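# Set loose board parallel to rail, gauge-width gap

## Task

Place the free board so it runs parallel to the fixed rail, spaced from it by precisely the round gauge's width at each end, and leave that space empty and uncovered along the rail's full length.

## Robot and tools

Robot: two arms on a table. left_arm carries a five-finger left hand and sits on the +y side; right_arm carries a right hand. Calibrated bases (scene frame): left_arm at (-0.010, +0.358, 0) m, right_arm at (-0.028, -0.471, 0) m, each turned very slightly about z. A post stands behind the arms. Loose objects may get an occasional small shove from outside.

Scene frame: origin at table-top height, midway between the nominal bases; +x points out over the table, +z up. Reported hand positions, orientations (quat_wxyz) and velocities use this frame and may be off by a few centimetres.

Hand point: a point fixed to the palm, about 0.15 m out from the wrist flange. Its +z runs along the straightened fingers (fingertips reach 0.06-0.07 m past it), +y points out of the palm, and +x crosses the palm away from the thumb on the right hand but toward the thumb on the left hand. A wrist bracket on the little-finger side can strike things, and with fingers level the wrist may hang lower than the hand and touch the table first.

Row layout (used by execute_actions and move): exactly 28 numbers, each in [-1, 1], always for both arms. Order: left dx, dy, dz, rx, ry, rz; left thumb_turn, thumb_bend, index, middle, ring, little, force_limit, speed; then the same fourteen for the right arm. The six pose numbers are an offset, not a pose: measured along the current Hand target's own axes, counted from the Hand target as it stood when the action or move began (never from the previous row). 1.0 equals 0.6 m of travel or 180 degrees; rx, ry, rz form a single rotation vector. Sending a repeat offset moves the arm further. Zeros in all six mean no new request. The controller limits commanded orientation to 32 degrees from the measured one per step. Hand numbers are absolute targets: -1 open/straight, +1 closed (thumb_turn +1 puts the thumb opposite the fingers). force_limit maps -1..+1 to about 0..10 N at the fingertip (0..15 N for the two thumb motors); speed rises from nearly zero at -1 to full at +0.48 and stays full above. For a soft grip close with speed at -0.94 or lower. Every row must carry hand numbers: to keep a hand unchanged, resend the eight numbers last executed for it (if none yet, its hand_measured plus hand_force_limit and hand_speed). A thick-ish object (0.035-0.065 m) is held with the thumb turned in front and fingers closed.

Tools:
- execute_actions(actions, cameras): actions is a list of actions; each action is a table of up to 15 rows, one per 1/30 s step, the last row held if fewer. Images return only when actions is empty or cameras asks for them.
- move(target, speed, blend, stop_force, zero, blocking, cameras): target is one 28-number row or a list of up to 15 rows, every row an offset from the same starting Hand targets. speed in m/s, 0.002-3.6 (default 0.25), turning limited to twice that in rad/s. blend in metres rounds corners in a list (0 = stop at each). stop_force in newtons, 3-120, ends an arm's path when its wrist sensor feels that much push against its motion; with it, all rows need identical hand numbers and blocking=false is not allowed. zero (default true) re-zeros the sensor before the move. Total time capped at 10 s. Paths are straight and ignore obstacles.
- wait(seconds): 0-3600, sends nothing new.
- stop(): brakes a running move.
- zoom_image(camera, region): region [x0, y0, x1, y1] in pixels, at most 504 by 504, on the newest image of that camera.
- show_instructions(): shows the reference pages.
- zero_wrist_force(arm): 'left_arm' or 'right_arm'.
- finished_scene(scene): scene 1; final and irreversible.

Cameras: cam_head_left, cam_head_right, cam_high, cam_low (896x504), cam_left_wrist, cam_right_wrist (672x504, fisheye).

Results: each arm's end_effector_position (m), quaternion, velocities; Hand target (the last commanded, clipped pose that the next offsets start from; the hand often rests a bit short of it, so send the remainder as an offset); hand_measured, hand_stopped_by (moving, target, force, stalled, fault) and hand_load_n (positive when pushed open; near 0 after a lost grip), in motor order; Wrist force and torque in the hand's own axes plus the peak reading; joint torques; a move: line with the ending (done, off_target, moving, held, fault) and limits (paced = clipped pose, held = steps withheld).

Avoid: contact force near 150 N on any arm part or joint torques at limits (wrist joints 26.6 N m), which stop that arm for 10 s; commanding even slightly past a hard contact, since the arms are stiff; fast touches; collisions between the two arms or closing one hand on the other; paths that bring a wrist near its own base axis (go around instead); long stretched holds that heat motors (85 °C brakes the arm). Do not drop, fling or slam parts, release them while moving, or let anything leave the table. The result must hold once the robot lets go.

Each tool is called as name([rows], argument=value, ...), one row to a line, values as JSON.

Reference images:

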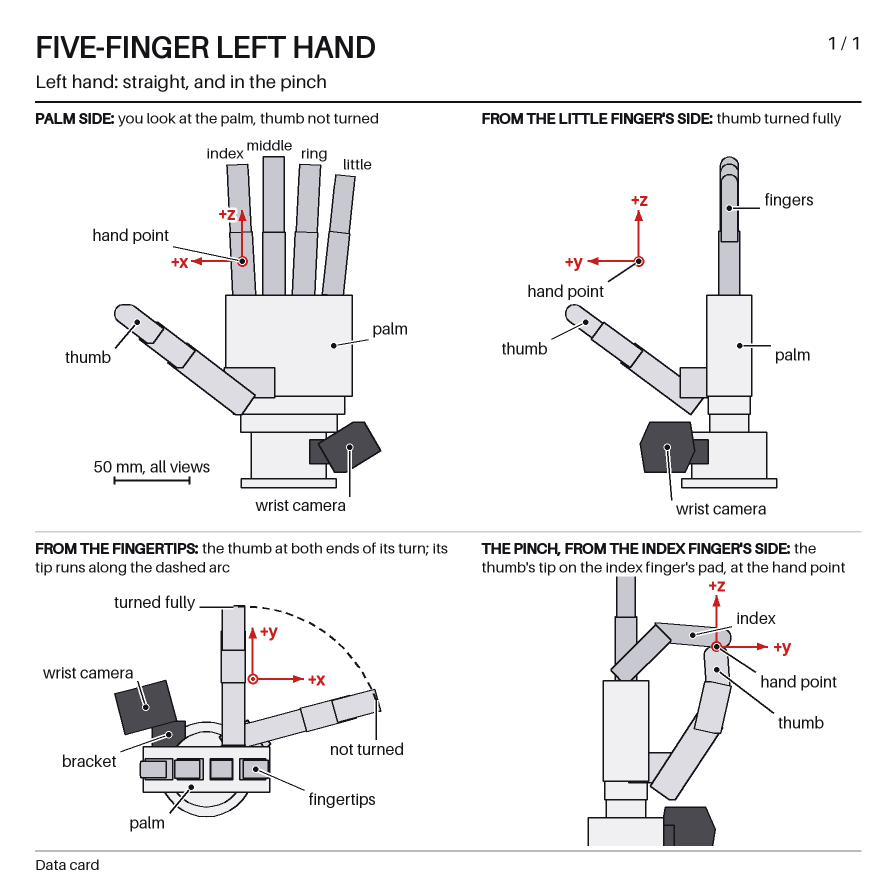

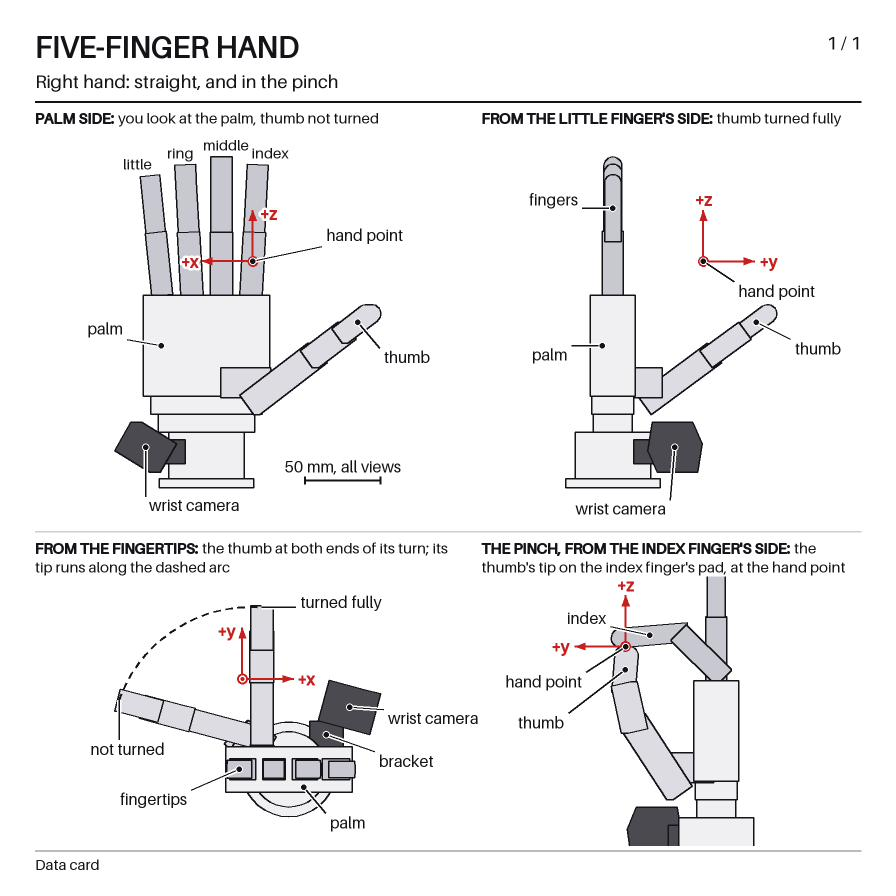

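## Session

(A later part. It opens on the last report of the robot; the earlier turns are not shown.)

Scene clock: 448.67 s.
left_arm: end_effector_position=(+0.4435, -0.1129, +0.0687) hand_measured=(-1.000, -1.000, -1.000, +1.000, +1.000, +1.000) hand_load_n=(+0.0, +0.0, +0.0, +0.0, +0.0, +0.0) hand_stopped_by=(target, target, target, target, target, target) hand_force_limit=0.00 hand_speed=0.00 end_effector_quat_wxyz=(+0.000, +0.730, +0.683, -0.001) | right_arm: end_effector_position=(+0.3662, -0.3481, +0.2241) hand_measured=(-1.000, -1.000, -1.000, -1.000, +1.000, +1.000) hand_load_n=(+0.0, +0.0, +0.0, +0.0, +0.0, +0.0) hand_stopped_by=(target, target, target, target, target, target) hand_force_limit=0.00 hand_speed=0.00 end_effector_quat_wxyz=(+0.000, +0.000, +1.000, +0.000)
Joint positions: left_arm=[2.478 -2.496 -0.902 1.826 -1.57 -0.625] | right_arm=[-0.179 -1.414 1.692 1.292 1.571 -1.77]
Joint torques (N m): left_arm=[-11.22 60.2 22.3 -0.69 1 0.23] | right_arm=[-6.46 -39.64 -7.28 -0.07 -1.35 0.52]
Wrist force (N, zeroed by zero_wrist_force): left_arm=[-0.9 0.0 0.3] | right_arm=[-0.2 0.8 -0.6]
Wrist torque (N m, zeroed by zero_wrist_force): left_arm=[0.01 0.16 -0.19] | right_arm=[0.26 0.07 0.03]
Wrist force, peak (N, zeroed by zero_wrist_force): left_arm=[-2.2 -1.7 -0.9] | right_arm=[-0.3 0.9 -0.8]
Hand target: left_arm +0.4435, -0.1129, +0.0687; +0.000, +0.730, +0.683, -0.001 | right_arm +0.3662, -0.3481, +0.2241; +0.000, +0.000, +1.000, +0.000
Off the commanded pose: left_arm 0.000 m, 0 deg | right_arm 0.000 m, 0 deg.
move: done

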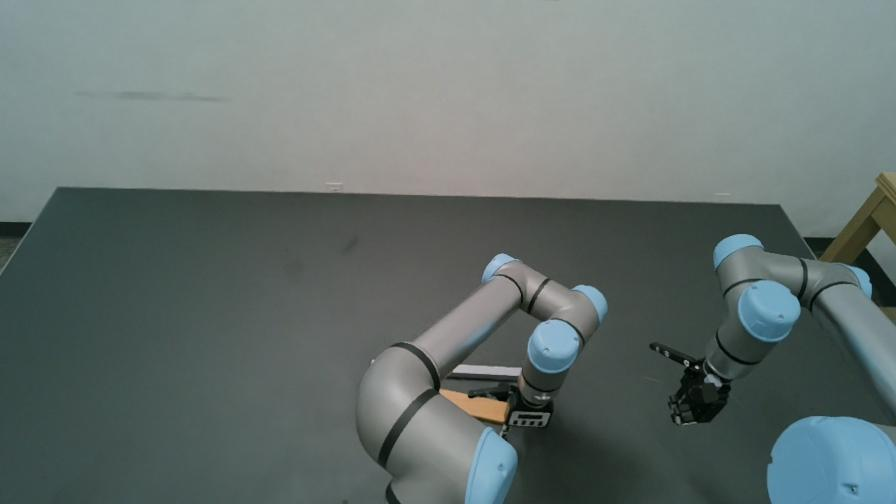

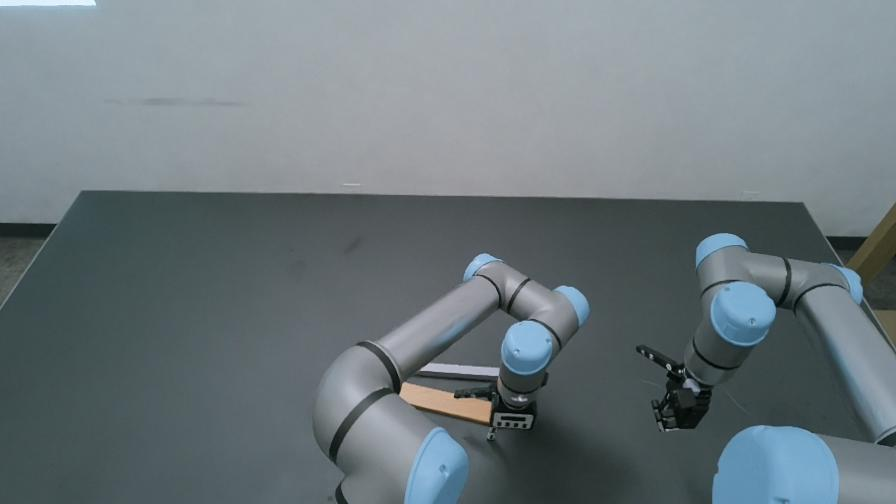

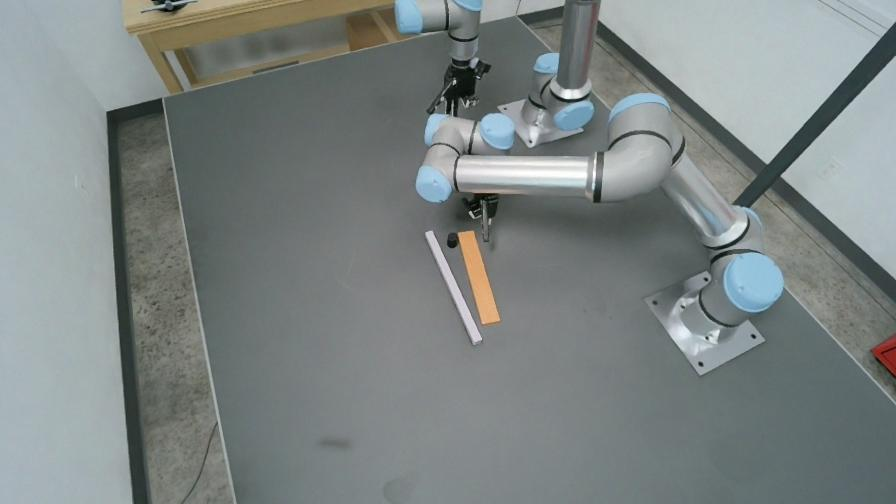

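move(target=[0,0.14,0,0,0,0,-1,-1,-1,1,1,1,0,0,0,0,0,0,0,0,-1,-1,-1,-1,1,1,0,0], speed=0.015, stop_force=6, cameras=["cam_head_left","cam_head_right","cam_high","cam_low"])

zoom_image(camera="cam_head_right", region=[320, 340, 520, 470])

zoom_image(camera="cam_high", region=[400, 200, 540, 360])

zoom_image(camera="cam_low", region=[280, 180, 480, 270])

Scene clock: 460.77 s.
left_arm: end_effector_position=(+0.5064, -0.1171, +0.0687) hand_measured=(-1.000, -1.000, -1.000, +1.000, +1.000, +1.000) hand_load_n=(+0.0, +0.0, +0.0, +0.0, +0.0, +0.0) hand_stopped_by=(target, target, target, target, target, target) hand_force_limit=0.00 hand_speed=0.00 end_effector_quat_wxyz=(+0.000, +0.730, +0.683, -0.001) | right_arm: end_effector_position=(+0.3662, -0.3481, +0.2241) hand_measured=(-1.000, -1.000, -1.000, -1.000, +1.000, +1.000) hand_load_n=(+0.0, +0.0, +0.0, +0.0, +0.0, +0.0) hand_stopped_by=(target, target, target, target, target, target) hand_force_limit=0.00 hand_speed=0.00 end_effector_quat_wxyz=(+0.000, +0.000, +1.000, +0.000)
Joint positions: left_arm=[2.533 -2.646 -0.611 1.687 -1.569 -0.57] | right_arm=[-0.179 -1.414 1.692 1.292 1.571 -1.77]
Joint torques (N m): left_arm=[-9.68 64.74 32.65 -3.1 -0.31 -0.99] | right_arm=[-6.16 -39.12 -7.57 -0.12 -1.4 0.77]
Wrist force (N, zeroed by zero_wrist_force): left_arm=[0.4 -5.2 -2.2] | right_arm=[-0.3 0.8 -0.7]
Wrist torque (N m, zeroed by zero_wrist_force): left_arm=[0.17 0.09 -0.08] | right_arm=[0.27 0.08 0.03]
Wrist force, peak (N, zeroed by zero_wrist_force): left_arm=[-0.7 -13.0 -2.2] | right_arm=[-0.3 1.2 -0.5]
Hand target: left_arm +0.5064, -0.1171, +0.0687; +0.000, +0.730, +0.683, -0.001 (not the last commanded pose) | right_arm +0.3662, -0.3481, +0.2241; +0.000, +0.000, +1.000, +0.000
Off the commanded pose: left_arm 0.021 m, 0 deg | right_arm 0.000 m, 0 deg.
move: contact (left_arm)

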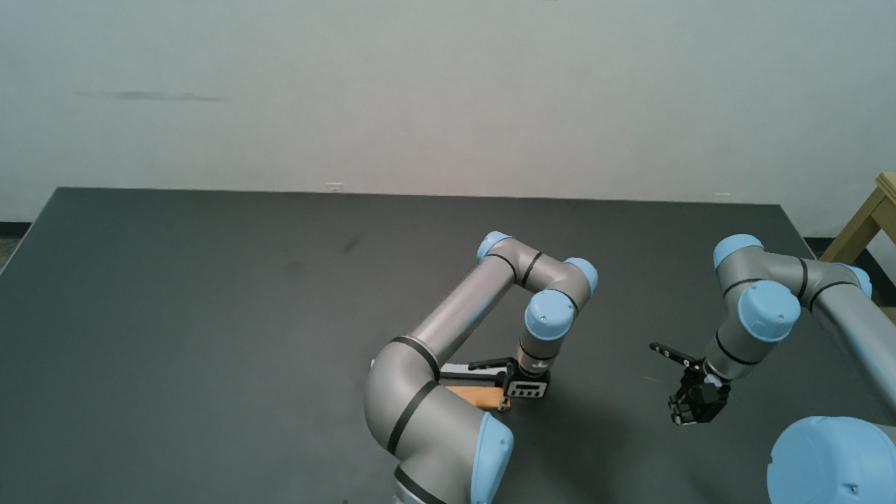

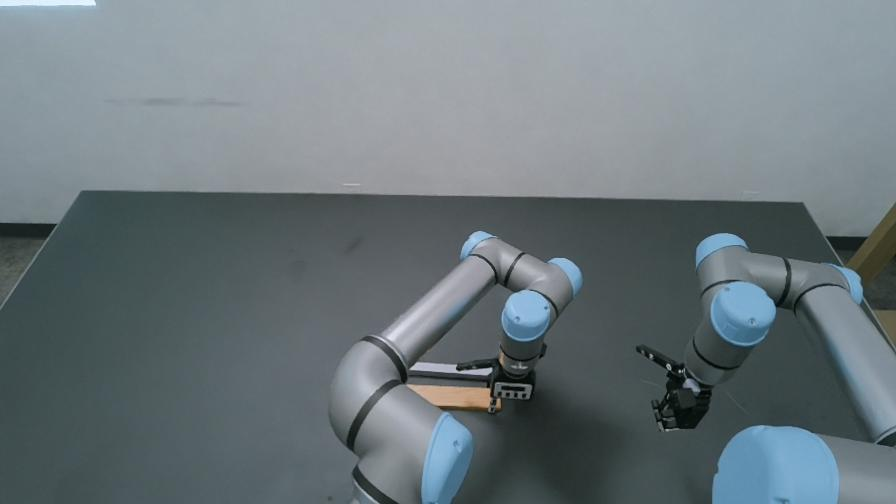

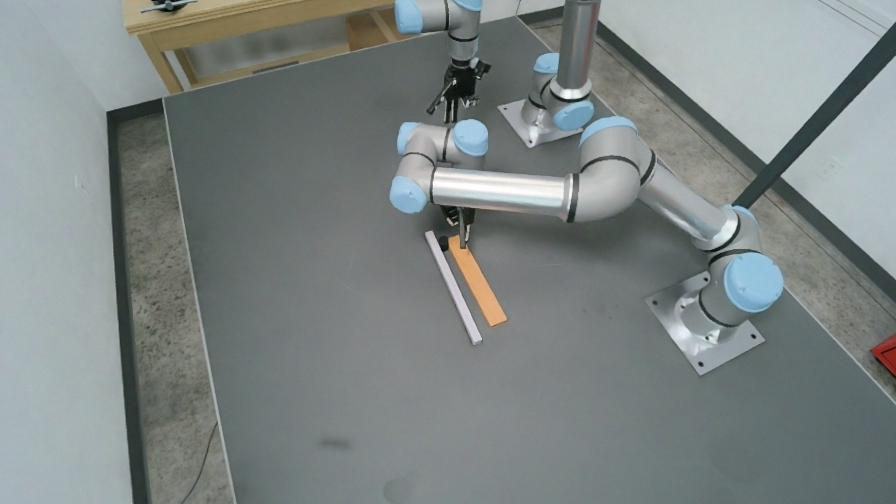

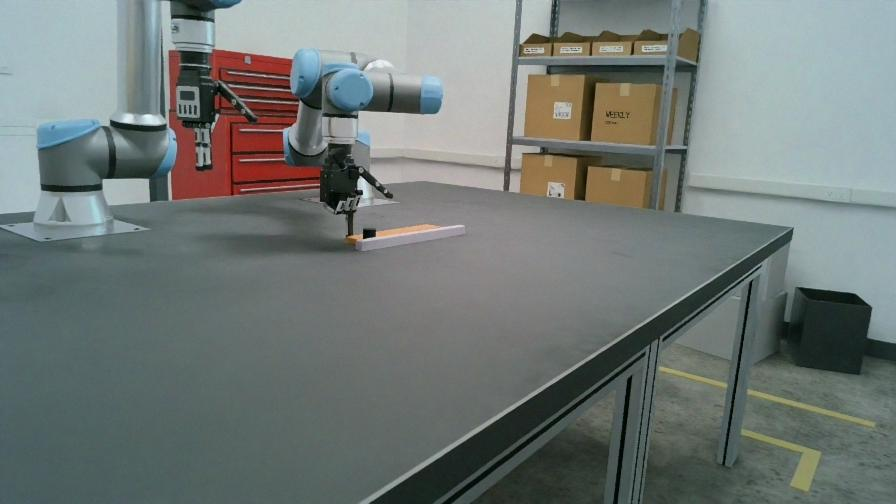

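Scaled by 2.520.

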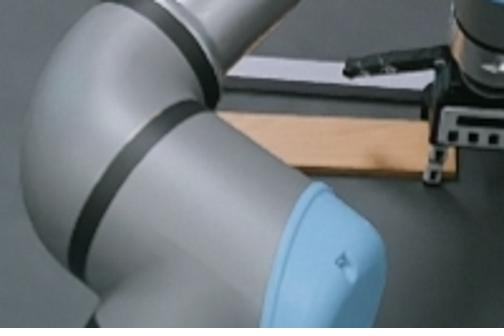

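Scaled by 3.150.

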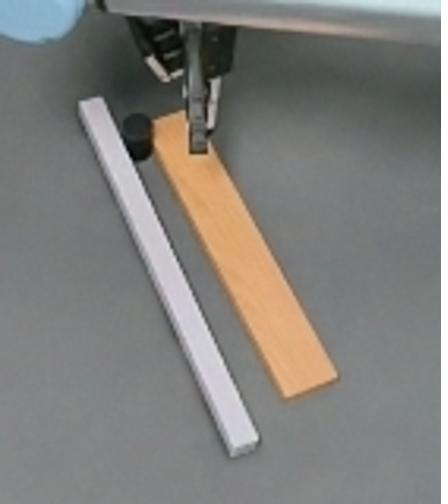

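Scaled by 2.520.

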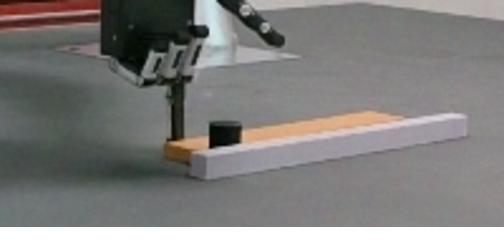

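move([
  [0,-0.02,0,0,0,0,-1,-1,-1,1,1,1,0,0,0,0,0,0,0,0,-1,-1,-1,-1,1,1,0,0],
  [0,-0.1052,-0.1,0,0,0,-1,-1,-1,1,1,1,0,0,0,0,0,0,0,0,-1,-1,-1,-1,1,1,0,0],
  [0.3718,-0.1052,-0.1,0,0,0,-1,-1,-1,1,1,1,0,0,0,0,0,0,0,0,-1,-1,-1,-1,1,1,0,0],
  [0.3718,-0.1052,0,0,0,0,-1,-1,-1,1,1,1,0,0,0,0,0,0,0,0,-1,-1,-1,-1,1,1,0,0],
], speed=[0.05,0.2,0.35,0.12], blend=[0.003,0.01,0.005,0], cameras=["cam_head_left","cam_head_right","cam_high"])

zoom_image(camera="cam_head_right", region=[320, 340, 520, 470])

zoom_image(camera="cam_high", region=[400, 200, 540, 360])

Scene clock: 476.57 s.
left_arm: end_effector_position=(+0.4581, +0.1097, +0.0684) hand_measured=(-1.000, -1.000, -1.000, +1.000, +1.000, +1.000) hand_load_n=(+0.0, +0.0, +0.0, +0.0, +0.0, +0.5) hand_stopped_by=(target, target, target, target, target, target) hand_force_limit=0.00 hand_speed=0.00 end_effector_quat_wxyz=(+0.000, +0.730, +0.683, -0.001) | right_arm: end_effector_position=(+0.3662, -0.3481, +0.2241) hand_measured=(-1.000, -1.000, -1.000, -1.000, +1.000, +1.000) hand_load_n=(+0.0, +0.0, +0.0, -0.5, +0.0, +0.0) hand_stopped_by=(target, target, target, target, target, target) hand_force_limit=0.00 hand_speed=0.00 end_effector_quat_wxyz=(+0.000, +0.000, +1.000, +0.000)
Joint positions: left_arm=[2.85 -2.153 -1.519 2.101 -1.57 -0.253] | right_arm=[-0.179 -1.414 1.692 1.292 1.571 -1.77]
Joint torques (N m): left_arm=[11.42 42.81 27.43 -0.78 -2.19 0.58] | right_arm=[-6.92 -39.17 -7.18 -0.25 -1.36 0.91]
Wrist force (N, zeroed by zero_wrist_force): left_arm=[-0.5 0.1 0.4] | right_arm=[0.0 0.6 -0.6]
Wrist torque (N m, zeroed by zero_wrist_force): left_arm=[-0.01 0.12 -0.16] | right_arm=[0.23 0.04 0.03]
Wrist force, peak (N, zeroed by zero_wrist_force): left_arm=[0.5 -5.4 -2.2] | right_arm=[-0.4 1.0 -0.8]
Hand target: left_arm +0.4582, +0.1097, +0.0685; +0.000, +0.730, +0.683, -0.001 | right_arm +0.3662, -0.3481, +0.2241; +0.000, +0.000, +1.000, +0.000
Off the commanded pose: left_arm 0.000 m, 0 deg | right_arm 0.000 m, 0 deg.
move: done

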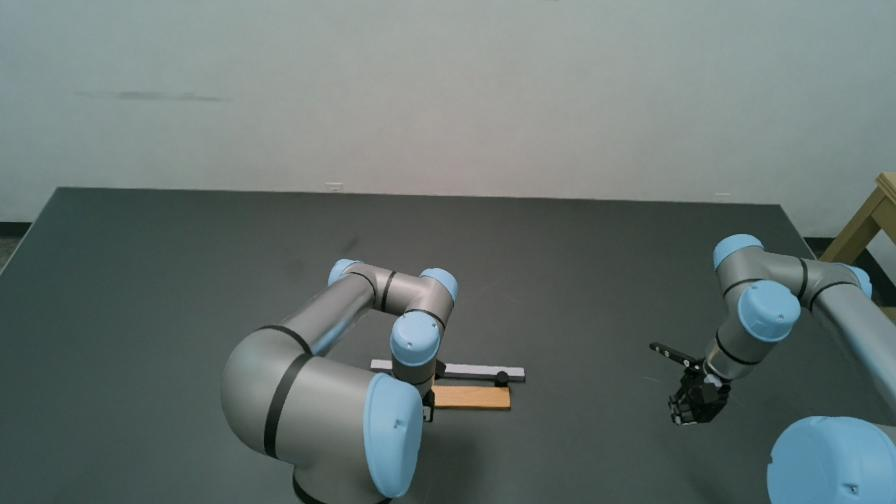

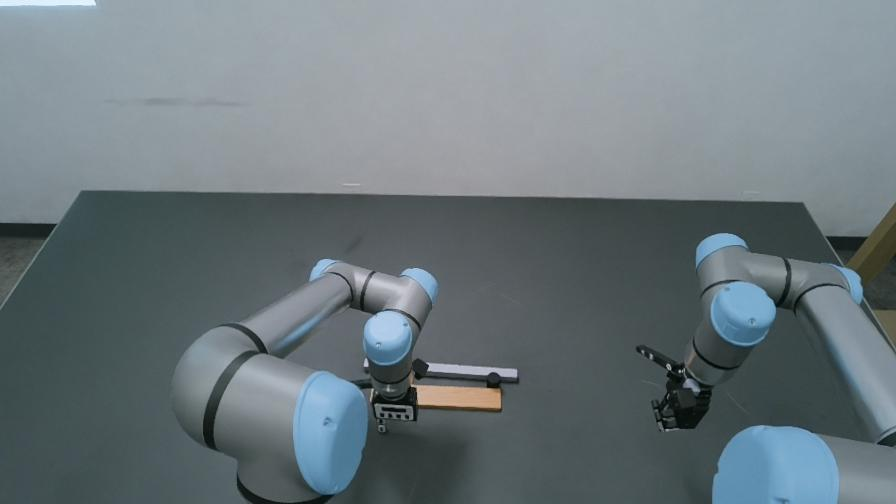

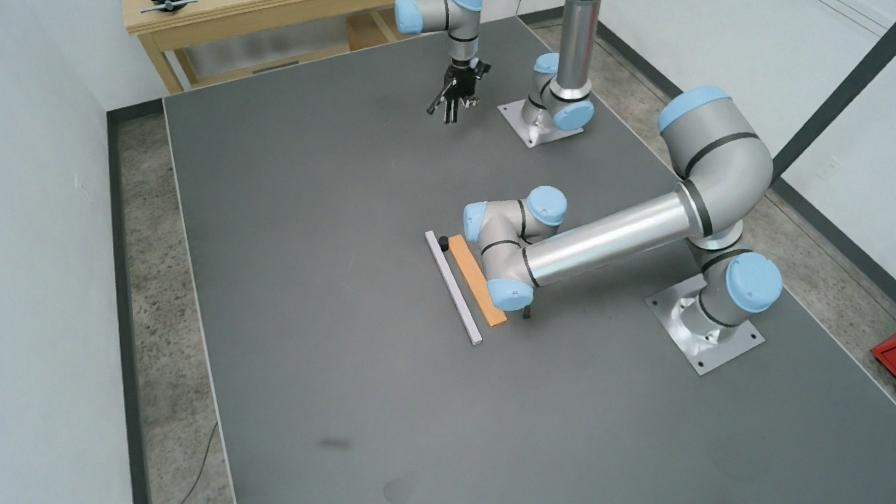

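Scaled by 2.520.

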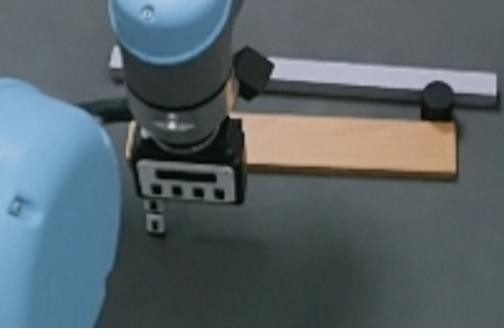

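Scaled by 3.150.

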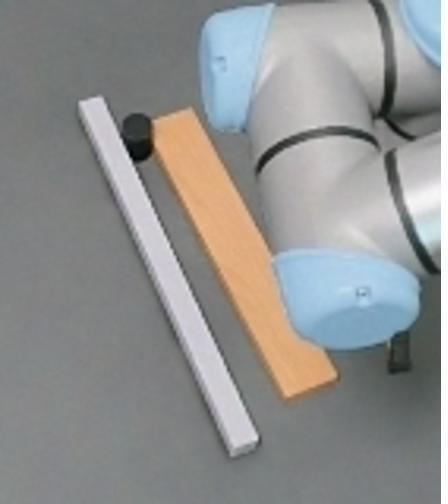

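move(target=[0,0.1053,0,0,0,0,-1,-1,-1,1,1,1,0,0,0,0,0,0,0,0,-1,-1,-1,-1,1,1,0,0], speed=0.02, stop_force=10, cameras=["cam_head_left","cam_head_right","cam_high"])

zoom_image(camera="cam_head_right", region=[320, 340, 520, 470])

zoom_image(camera="cam_high", region=[400, 200, 540, 360])

Scene clock: 486.07 s.
left_arm: end_effector_position=(+0.5212, +0.1055, +0.0684) hand_measured=(-1.000, -1.000, -1.000, +1.000, +1.000, +1.000) hand_load_n=(+0.0, +0.0, +0.0, +0.0, +0.0, +0.0) hand_stopped_by=(target, target, target, target, target, target) hand_force_limit=0.00 hand_speed=0.00 end_effector_quat_wxyz=(+0.000, +0.730, +0.683, -0.001) | right_arm: end_effector_position=(+0.3662, -0.3481, +0.2241) hand_measured=(-1.000, -1.000, -1.000, -1.000, +1.000, +1.000) hand_load_n=(+0.0, +0.0, +0.0, +0.0, +0.0, +0.5) hand_stopped_by=(target, target, target, target, target, target) hand_force_limit=0.00 hand_speed=0.00 end_effector_quat_wxyz=(+0.000, +0.000, +1.000, +0.000)
Joint positions: left_arm=[2.879 -2.274 -1.309 2.012 -1.57 -0.223] | right_arm=[-0.179 -1.414 1.692 1.292 1.571 -1.77]
Joint torques (N m): left_arm=[-7.36 54.6 3.57 0.45 -2.24 -0.71] | right_arm=[-6.77 -39.17 -7.96 -0.12 -1.3 1.12]
Wrist force (N, zeroed by zero_wrist_force): left_arm=[-0.8 0.4 0.5] | right_arm=[-0.2 0.9 -0.6]
Wrist torque (N m, zeroed by zero_wrist_force): left_arm=[0.03 0.18 -0.28] | right_arm=[0.27 0.06 0.04]
Wrist force, peak (N, zeroed by zero_wrist_force): left_arm=[-0.9 0.4 0.5] | right_arm=[-0.1 1.0 -0.8]
Hand target: left_arm +0.5212, +0.1055, +0.0684; +0.000, +0.730, +0.683, -0.001 | right_arm +0.3662, -0.3481, +0.2241; +0.000, +0.000, +1.000, +0.000
Off the commanded pose: left_arm 0.000 m, 0 deg | right_arm 0.000 m, 0 deg.
move: done

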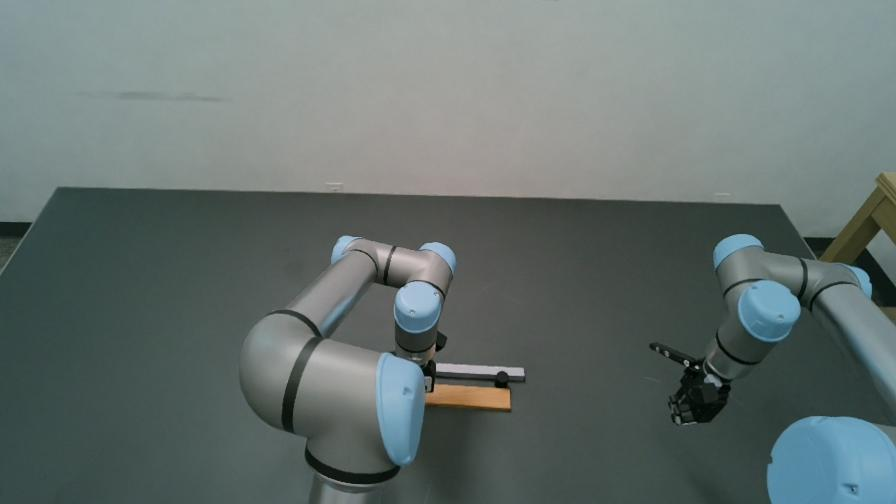

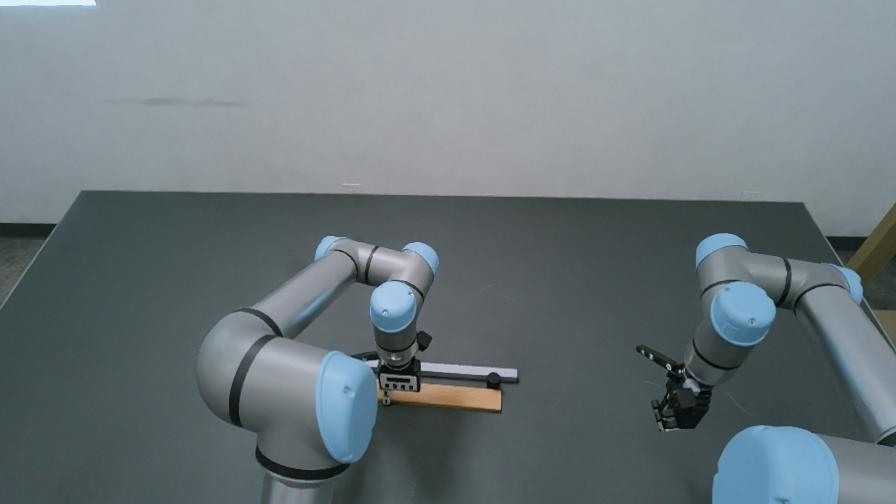

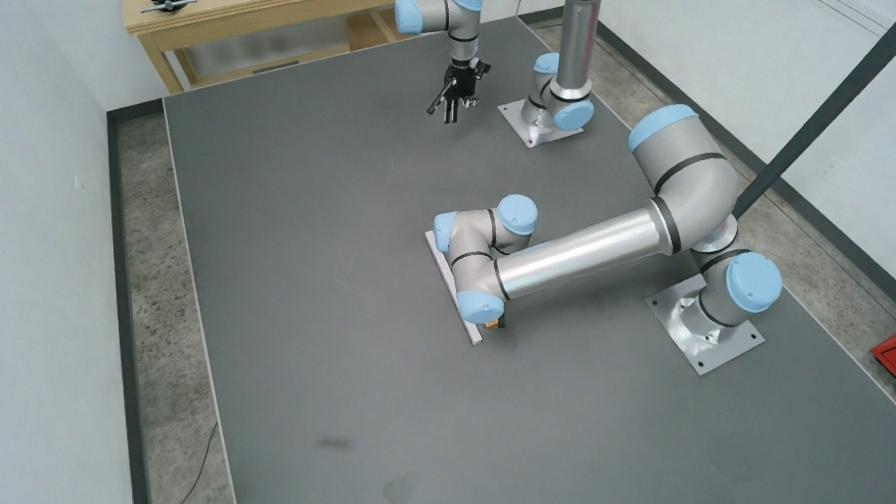

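Scaled by 2.520.

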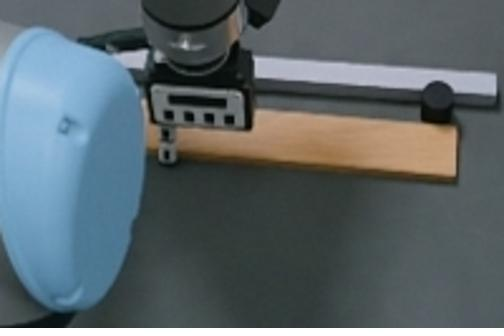

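Scaled by 3.150.

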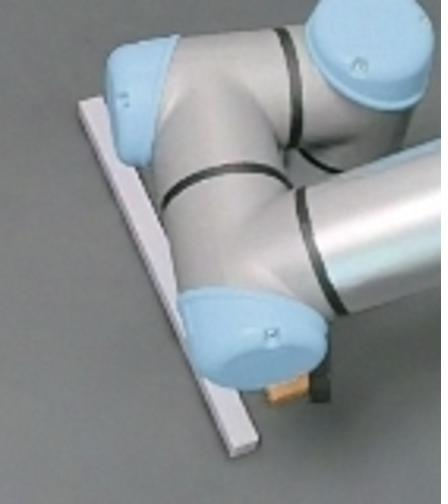

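move([
  [0,-0.03,0,0,0,0,-1,-1,-1,1,1,1,0,0,0,0,0,0,0,0,-1,-1,-1,-1,1,1,0,0],
  [-0.3717,-0.03,0,0,0,0,-1,-1,-1,1,1,1,0,0,0,0,0,0,0,0,-1,-1,-1,-1,1,1,0,0],
], speed=[0.05,0.25], blend=[0.003,0])

move(target=[0,0.04,0,0,0,0,-1,-1,-1,1,1,1,0,0,0,0,0,0,0,0,-1,-1,-1,-1,1,1,0,0], speed=0.006, stop_force=5, cameras=["cam_head_left","cam_head_right","cam_high"])

zoom_image(camera="cam_head_right", region=[320, 340, 520, 470])

zoom_image(camera="cam_high", region=[400, 200, 540, 360])

Scene clock: 495.90 s.
left_arm: end_effector_position=(+0.4886, -0.1157, +0.0687) hand_measured=(-1.000, -1.000, -1.000, +1.000, +1.000, +1.000) hand_load_n=(+0.0, -0.5, +0.0, +0.0, +0.0, +0.0) hand_stopped_by=(target, target, target, target, target, target) hand_force_limit=0.00 hand_speed=0.00 end_effector_quat_wxyz=(+0.000, +0.730, +0.683, -0.001) | right_arm: end_effector_position=(+0.3662, -0.3481, +0.2241) hand_measured=(-1.000, -1.000, -1.000, -1.000, +1.000, +1.000) hand_load_n=(+0.0, +0.0, +0.0, +0.0, +0.0, +0.0) hand_stopped_by=(target, target, target, target, target, target) hand_force_limit=0.00 hand_speed=0.00 end_effector_quat_wxyz=(+0.000, +0.000, +1.000, +0.000)
Joint positions: left_arm=[2.518 -2.596 -0.709 1.734 -1.57 -0.584] | right_arm=[-0.179 -1.414 1.692 1.292 1.571 -1.77]
Joint torques (N m): left_arm=[-9.28 38.43 31.91 -3.33 -0.26 -1.1] | right_arm=[-7.15 -39.44 -7.68 -0.14 -1.29 1.26]
Wrist force (N, zeroed by zero_wrist_force): left_arm=[-0.7 0.4 0.3] | right_arm=[-0.1 0.7 -0.7]
Wrist torque (N m, zeroed by zero_wrist_force): left_arm=[0.06 0.13 -0.27] | right_arm=[0.26 0.04 0.04]
Wrist force, peak (N, zeroed by zero_wrist_force): left_arm=[-2.8 0.0 0.7] | right_arm=[-0.1 1.2 -0.6]
Hand target: left_arm +0.4885, -0.1158, +0.0687; +0.000, +0.730, +0.683, -0.001 | right_arm +0.3662, -0.3481, +0.2241; +0.000, +0.000, +1.000, +0.000
Off the commanded pose: left_arm 0.000 m, 0 deg | right_arm 0.000 m, 0 deg.
move: done

Scene clock: 500.00 s.
left_arm: end_effector_position=(+0.5065, -0.1170, +0.0686) hand_measured=(-1.000, -1.000, -1.000, +1.000, +1.000, +1.000) hand_load_n=(+0.0, +0.0, +0.0, +0.0, +0.0, +0.5) hand_stopped_by=(target, target, target, target, target, target) hand_force_limit=0.00 hand_speed=0.00 end_effector_quat_wxyz=(+0.000, +0.730, +0.683, -0.001) | right_arm: end_effector_position=(+0.3662, -0.3481, +0.2241) hand_measured=(-1.000, -1.000, -1.000, -1.000, +1.000, +1.000) hand_load_n=(+0.0, +0.0, +0.0, +0.0, +0.0, +0.0) hand_stopped_by=(target, target, target, target, target, target) hand_force_limit=0.00 hand_speed=0.00 end_effector_quat_wxyz=(+0.000, +0.000, +1.000, +0.000)
Joint positions: left_arm=[2.533 -2.646 -0.611 1.687 -1.569 -0.569] | right_arm=[-0.179 -1.414 1.692 1.292 1.571 -1.77]
Joint torques (N m): left_arm=[-8.25 66.25 6.77 0.93 -2.87 -0.87] | right_arm=[-6.53 -39.31 -7.53 -0.09 -1.32 1.38]
Wrist force (N, zeroed by zero_wrist_force): left_arm=[-1.7 -4.1 -0.4] | right_arm=[-0.3 0.9 -0.6]
Wrist torque (N m, zeroed by zero_wrist_force): left_arm=[0.07 0.14 -0.26] | right_arm=[0.27 0.08 0.02]
Wrist force, peak (N, zeroed by zero_wrist_force): left_arm=[-1.4 -7.2 -0.4] | right_arm=[-0.2 1.1 -0.6]
Hand target: left_arm +0.5065, -0.1170, +0.0686; +0.000, +0.730, +0.683, -0.001 (not the last commanded pose) | right_arm +0.3662, -0.3481, +0.2241; +0.000, +0.000, +1.000, +0.000
Off the commanded pose: left_arm 0.006 m, 0 deg | right_arm 0.000 m, 0 deg.
move: contact (left_arm)

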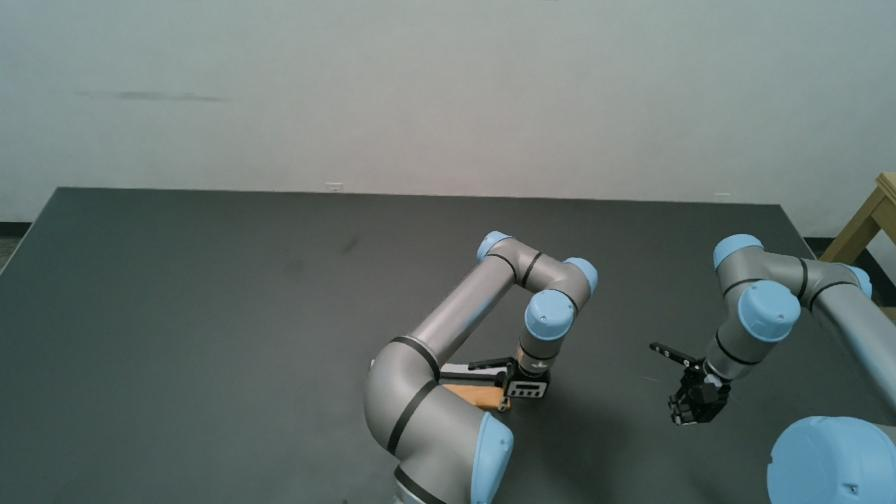

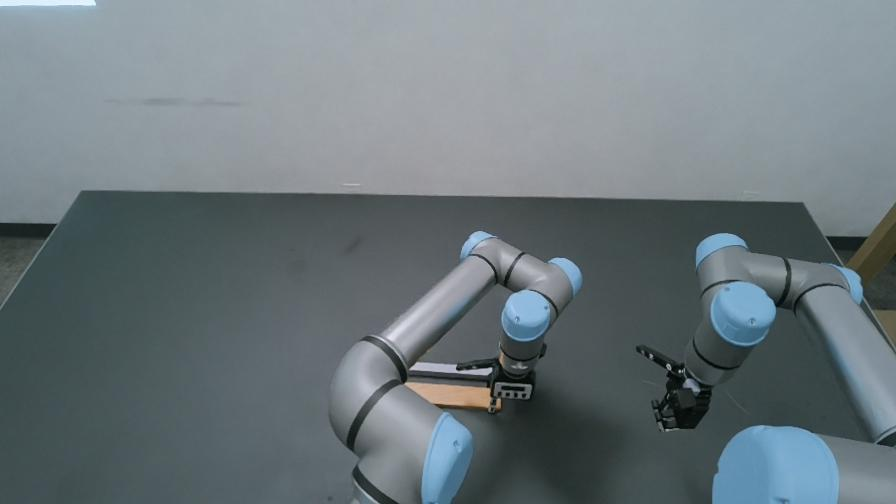

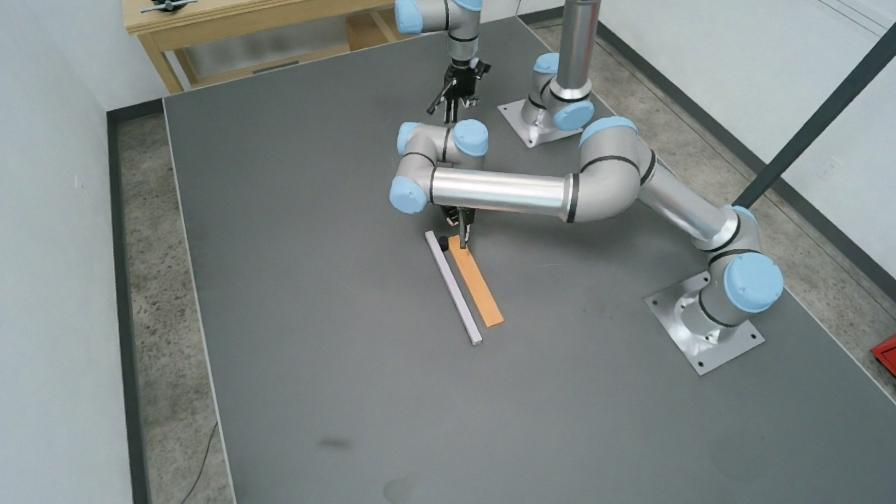

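Scaled by 2.520.

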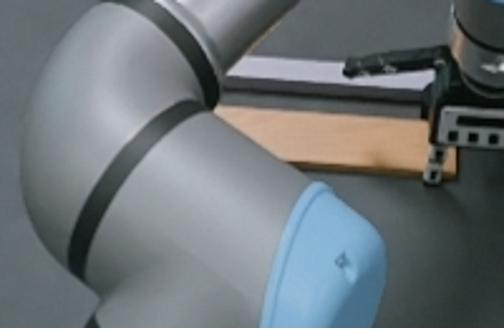

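Scaled by 3.150.

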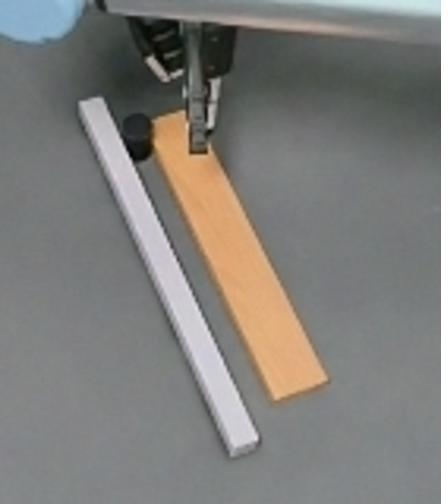

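move([
  [0,-0.025,0,0,0,0,-1,-1,-1,1,1,1,0,0,0,0,0,0,0,0,-1,-1,-1,-1,1,1,0,0],
  [0.3717,-0.025,0,0,0,0,-1,-1,-1,1,1,1,0,0,0,0,0,0,0,0,-1,-1,-1,-1,1,1,0,0],
  [0.3717,0,0,0,0,0,-1,-1,-1,1,1,1,0,0,0,0,0,0,0,0,-1,-1,-1,-1,1,1,0,0],
], speed=[0.05,0.25,0.015], blend=[0.003,0,0])

move([
  [0,-0.025,0,0,0,0,-1,-1,-1,1,1,1,0,0,0,0,0,0,0,0,-1,-1,-1,-1,1,1,0,0],
  [-0.3717,-0.025,0,0,0,0,-1,-1,-1,1,1,1,0,0,0,0,0,0,0,0,-1,-1,-1,-1,1,1,0,0],
], speed=[0.05,0.25], blend=[0.003,0])

move(target=[0,0.026,0,0,0,0,-1,-1,-1,1,1,1,0,0,0,0,0,0,0,0,-1,-1,-1,-1,1,1,0,0], speed=0.006, stop_force=5)

Scene clock: 518.73 s.
left_arm: end_effector_position=(+0.5213, +0.1055, +0.0684) hand_measured=(-1.000, -1.000, -1.000, +1.000, +1.000, +1.000) hand_load_n=(+0.0, +0.0, +0.0, +0.0, +0.0, +0.0) hand_stopped_by=(target, target, target, target, target, target) hand_force_limit=0.00 hand_speed=0.00 end_effector_quat_wxyz=(+0.000, +0.730, +0.683, -0.001) | right_arm: end_effector_position=(+0.3662, -0.3481, +0.2241) hand_measured=(-1.000, -1.000, -1.000, -1.000, +1.000, +1.000) hand_load_n=(+0.0, +0.0, +0.0, +0.0, +0.0, +0.0) hand_stopped_by=(target, target, target, target, target, target) hand_force_limit=0.00 hand_speed=0.00 end_effector_quat_wxyz=(+0.000, +0.000, +1.000, +0.000)
Joint positions: left_arm=[2.879 -2.275 -1.309 2.012 -1.57 -0.223] | right_arm=[-0.179 -1.414 1.692 1.292 1.571 -1.77]
Joint torques (N m): left_arm=[5.1 53.17 3.78 -1.44 -2.42 0.5] | right_arm=[-6.87 -38.87 -7.95 -0.23 -1.47 1.54]
Wrist force (N, zeroed by zero_wrist_force): left_arm=[-0.7 0.2 0.2] | right_arm=[-0.2 0.8 -0.7]
Wrist torque (N m, zeroed by zero_wrist_force): left_arm=[0.02 0.15 -0.27] | right_arm=[0.27 0.06 0.04]
Wrist force, peak (N, zeroed by zero_wrist_force): left_arm=[-1.8 -4.1 0.0] | right_arm=[-0.3 1.0 -0.9]
Hand target: left_arm +0.5212, +0.1055, +0.0684; +0.000, +0.730, +0.683, -0.001 | right_arm +0.3662, -0.3481, +0.2241; +0.000, +0.000, +1.000, +0.000
Off the commanded pose: left_arm 0.000 m, 0 deg | right_arm 0.000 m, 0 deg.
move: done

Scene clock: 520.47 s.
left_arm: end_effector_position=(+0.4916, -0.1159, +0.0687) hand_measured=(-1.000, -1.000, -1.000, +1.000, +1.000, +1.000) hand_load_n=(+0.0, +0.0, +0.0, +0.0, +0.0, +0.0) hand_stopped_by=(target, target, target, target, target, target) hand_force_limit=0.00 hand_speed=0.00 end_effector_quat_wxyz=(+0.000, +0.730, +0.683, -0.001) end_effector_velocity=(+0.001, -0.001, +0.001) end_effector_angular_velocity=(-0.003, -0.003, +0.001) | right_arm: end_effector_position=(+0.3662, -0.3481, +0.2241) hand_measured=(-1.000, -1.000, -1.000, -1.000, +1.000, +1.000) hand_load_n=(-0.5, +0.0, +0.0, +0.0, +0.0, +0.0) hand_stopped_by=(target, target, target, target, target, target) hand_force_limit=0.00 hand_speed=0.00 end_effector_quat_wxyz=(+0.000, +0.000, +1.000, +0.000)
Joint positions: left_arm=[2.521 -2.604 -0.693 1.727 -1.57 -0.582] | right_arm=[-0.179 -1.414 1.692 1.292 1.571 -1.77]
Joint velocities: left_arm=[0 -0.001 0.005 0 0 -0.001] | right_arm=[within noise]
Joint torques (N m): left_arm=[-8.82 39.01 32.06 -3.45 -0.3 -1.34] | right_arm=[-6.8 -39.15 -7.63 -0.08 -1.41 1.54]
Wrist force (N, zeroed by zero_wrist_force): left_arm=[-0.6 0.2 0.4] | right_arm=[-0.3 0.9 -0.9]
Wrist torque (N m, zeroed by zero_wrist_force): left_arm=[0.02 0.13 -0.26] | right_arm=[0.30 0.09 0.03]
Wrist force, peak (N, zeroed by zero_wrist_force): left_arm=[-2.8 0.1 0.4] | right_arm=[-0.3 0.9 -0.9]
Hand target: left_arm +0.4915, -0.1160, +0.0687; +0.000, +0.730, +0.683, -0.001 | right_arm +0.3662, -0.3481, +0.2241; +0.000, +0.000, +1.000, +0.000
Off the commanded pose: left_arm 0.000 m, 0 deg | right_arm 0.000 m, 0 deg.
move: done

Scene clock: 524.10 s.
left_arm: end_effector_position=(+0.5065, -0.1170, +0.0686) hand_measured=(-1.000, -1.000, -1.000, +1.000, +1.000, +1.000) hand_load_n=(+0.0, -0.5, +0.0, +0.0, +0.0, +0.0) hand_stopped_by=(target, target, target, target, target, target) hand_force_limit=0.00 hand_speed=0.00 end_effector_quat_wxyz=(+0.000, +0.730, +0.683, -0.001) | right_arm: end_effector_position=(+0.3662, -0.3481, +0.2241) hand_measured=(-1.000, -1.000, -1.000, -1.000, +1.000, +1.000) hand_load_n=(+0.0, -0.5, +0.0, +0.0, +0.0, +0.0) hand_stopped_by=(target, target, target, target, target, target) hand_force_limit=0.00 hand_speed=0.00 end_effector_quat_wxyz=(+0.000, +0.000, +1.000, +0.000)
Joint positions: left_arm=[2.533 -2.647 -0.611 1.687 -1.569 -0.569] | right_arm=[-0.179 -1.414 1.692 1.292 1.571 -1.77]
Joint torques (N m): left_arm=[-8.57 67.15 7 0.97 -1.84 -1.2] | right_arm=[-6.36 -39.37 -7.54 -0.2 -1.45 1.66]
Wrist force (N, zeroed by zero_wrist_force): left_arm=[-2.1 -4.6 0.2] | right_arm=[-0.2 0.9 -0.8]
Wrist torque (N m, zeroed by zero_wrist_force): left_arm=[-0.01 0.18 -0.28] | right_arm=[0.28 0.06 0.04]
Wrist force, peak (N, zeroed by zero_wrist_force): left_arm=[-1.1 -7.3 -0.2] | right_arm=[-0.4 1.0 -0.6]
Hand target: left_arm +0.5065, -0.1170, +0.0686; +0.000, +0.730, +0.683, -0.001 (not the last commanded pose) | right_arm +0.3662, -0.3481, +0.2241; +0.000, +0.000, +1.000, +0.000
Off the commanded pose: left_arm 0.001 m, 0 deg | right_arm 0.000 m, 0 deg.
move: contact (left_arm)

move([
  [0,-0.025,0,0,0,0,-1,-1,-1,1,1,1,0,0,0,0,0,0,0,0,-1,-1,-1,-1,1,1,0,0],
  [0,-0.025,-0.13,0,0,0,-1,-1,-1,1,1,1,0,0,0,0,0,0,0,0,-1,-1,-1,-1,1,1,0,0],
  [0.0635,0.1123,-0.13,0,0,0,-1,-1,-1,1,1,1,0,0,0,0,0,0,0,0,-1,-1,-1,-1,1,1,0,0],
], speed=[0.05,0.2,0.2], blend=[0.003,0.005,0], cameras=["cam_head_left","cam_head_right","cam_high"])

zoom_image(camera="cam_head_left", region=[340, 330, 540, 430])

zoom_image(camera="cam_head_right", region=[340, 330, 540, 430])

zoom_image(camera="cam_high", region=[400, 200, 540, 360])

Scene clock: 534.10 s.
left_arm: end_effector_position=(+0.5754, -0.0827, +0.1463) hand_measured=(-1.000, -1.000, -1.000, +1.000, +1.000, +1.000) hand_load_n=(+0.0, +0.0, +0.0, +0.0, +0.0, +0.0) hand_stopped_by=(target, target, target, target, target, target) hand_force_limit=0.00 hand_speed=0.00 end_effector_quat_wxyz=(+0.012, +0.732, +0.681, +0.001) | right_arm: end_effector_position=(+0.3662, -0.3481, +0.2241) hand_measured=(-1.000, -1.000, -1.000, -1.000, +1.000, +1.000) hand_load_n=(+0.0, +0.0, +0.0, +0.0, +0.0, +0.0) hand_stopped_by=(target, target, target, target, target, target) hand_force_limit=0.00 hand_speed=0.00 end_effector_quat_wxyz=(+0.000, +0.000, +1.000, +0.000)
Joint positions: left_arm=[2.633 -2.832 -0.035 1.32 -1.566 -0.463] | right_arm=[-0.179 -1.414 1.692 1.292 1.571 -1.77]
Joint torques (N m): left_arm=[6.58 44.09 22.31 -4.76 -0.66 1.59] | right_arm=[-6.62 -38.76 -7.44 -0.11 -1.39 1.89]
Wrist force (N, zeroed by zero_wrist_force): left_arm=[-0.5 -0.1 0.5] | right_arm=[-0.4 0.9 -0.8]
Wrist torque (N m, zeroed by zero_wrist_force): left_arm=[-0.03 0.11 -0.03] | right_arm=[0.29 0.11 0.02]
Wrist force, peak (N, zeroed by zero_wrist_force): left_arm=[-2.1 -4.5 0.1] | right_arm=[-0.3 0.9 -0.9]
Hand target: left_arm +0.5763, -0.0834, +0.1466; +0.000, +0.730, +0.683, -0.001 | right_arm +0.3662, -0.3481, +0.2241; +0.000, +0.000, +1.000, +0.000
Off the commanded pose: left_arm 0.001 m, 1 deg | right_arm 0.000 m, 0 deg.
elbow stopped short (left arm): the move would have taken joint 3 (elbow) straighter than the controller allows.
move: done

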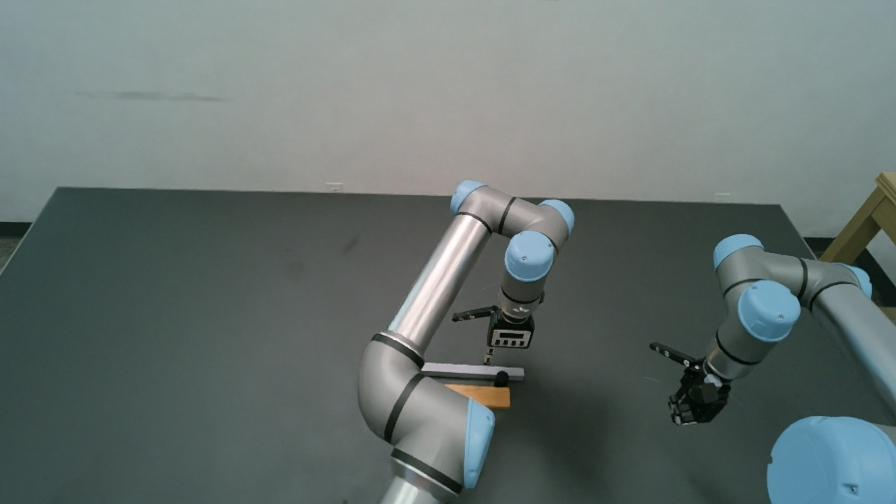

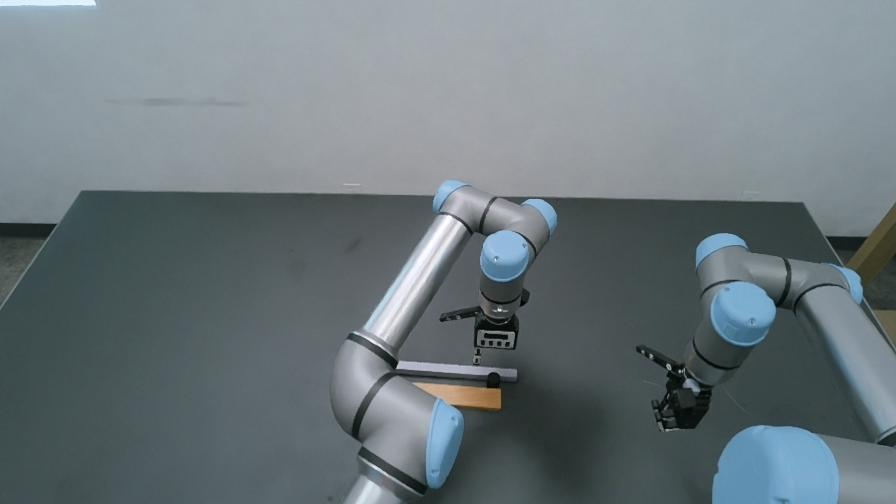

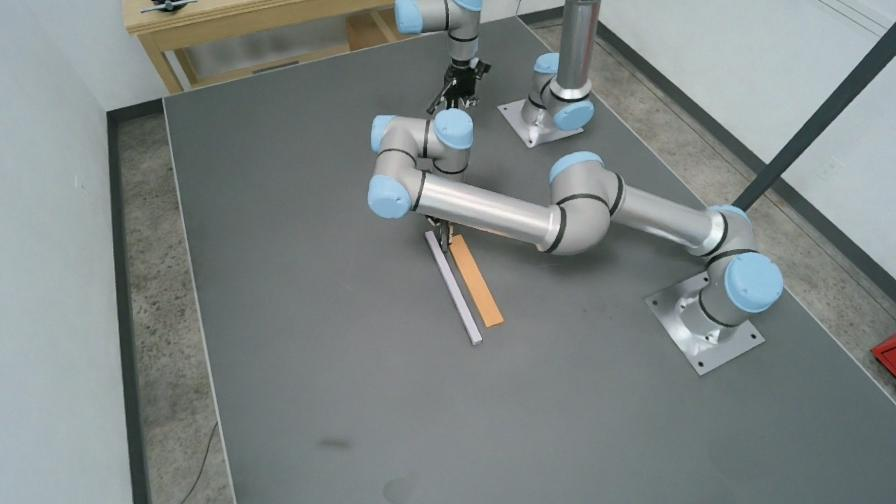

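Scaled by 2.520.

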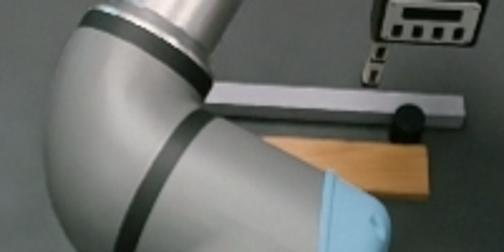

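Scaled by 2.520.

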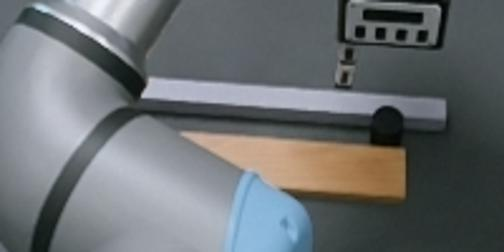

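Scaled by 3.150.

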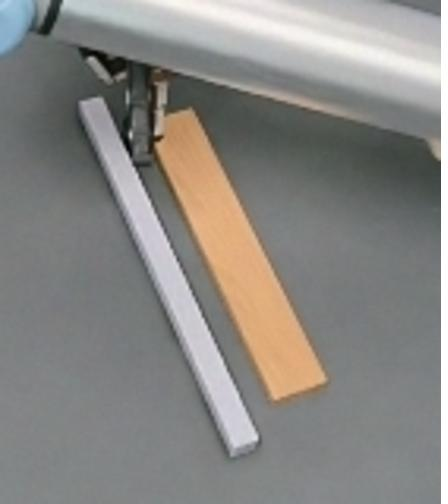

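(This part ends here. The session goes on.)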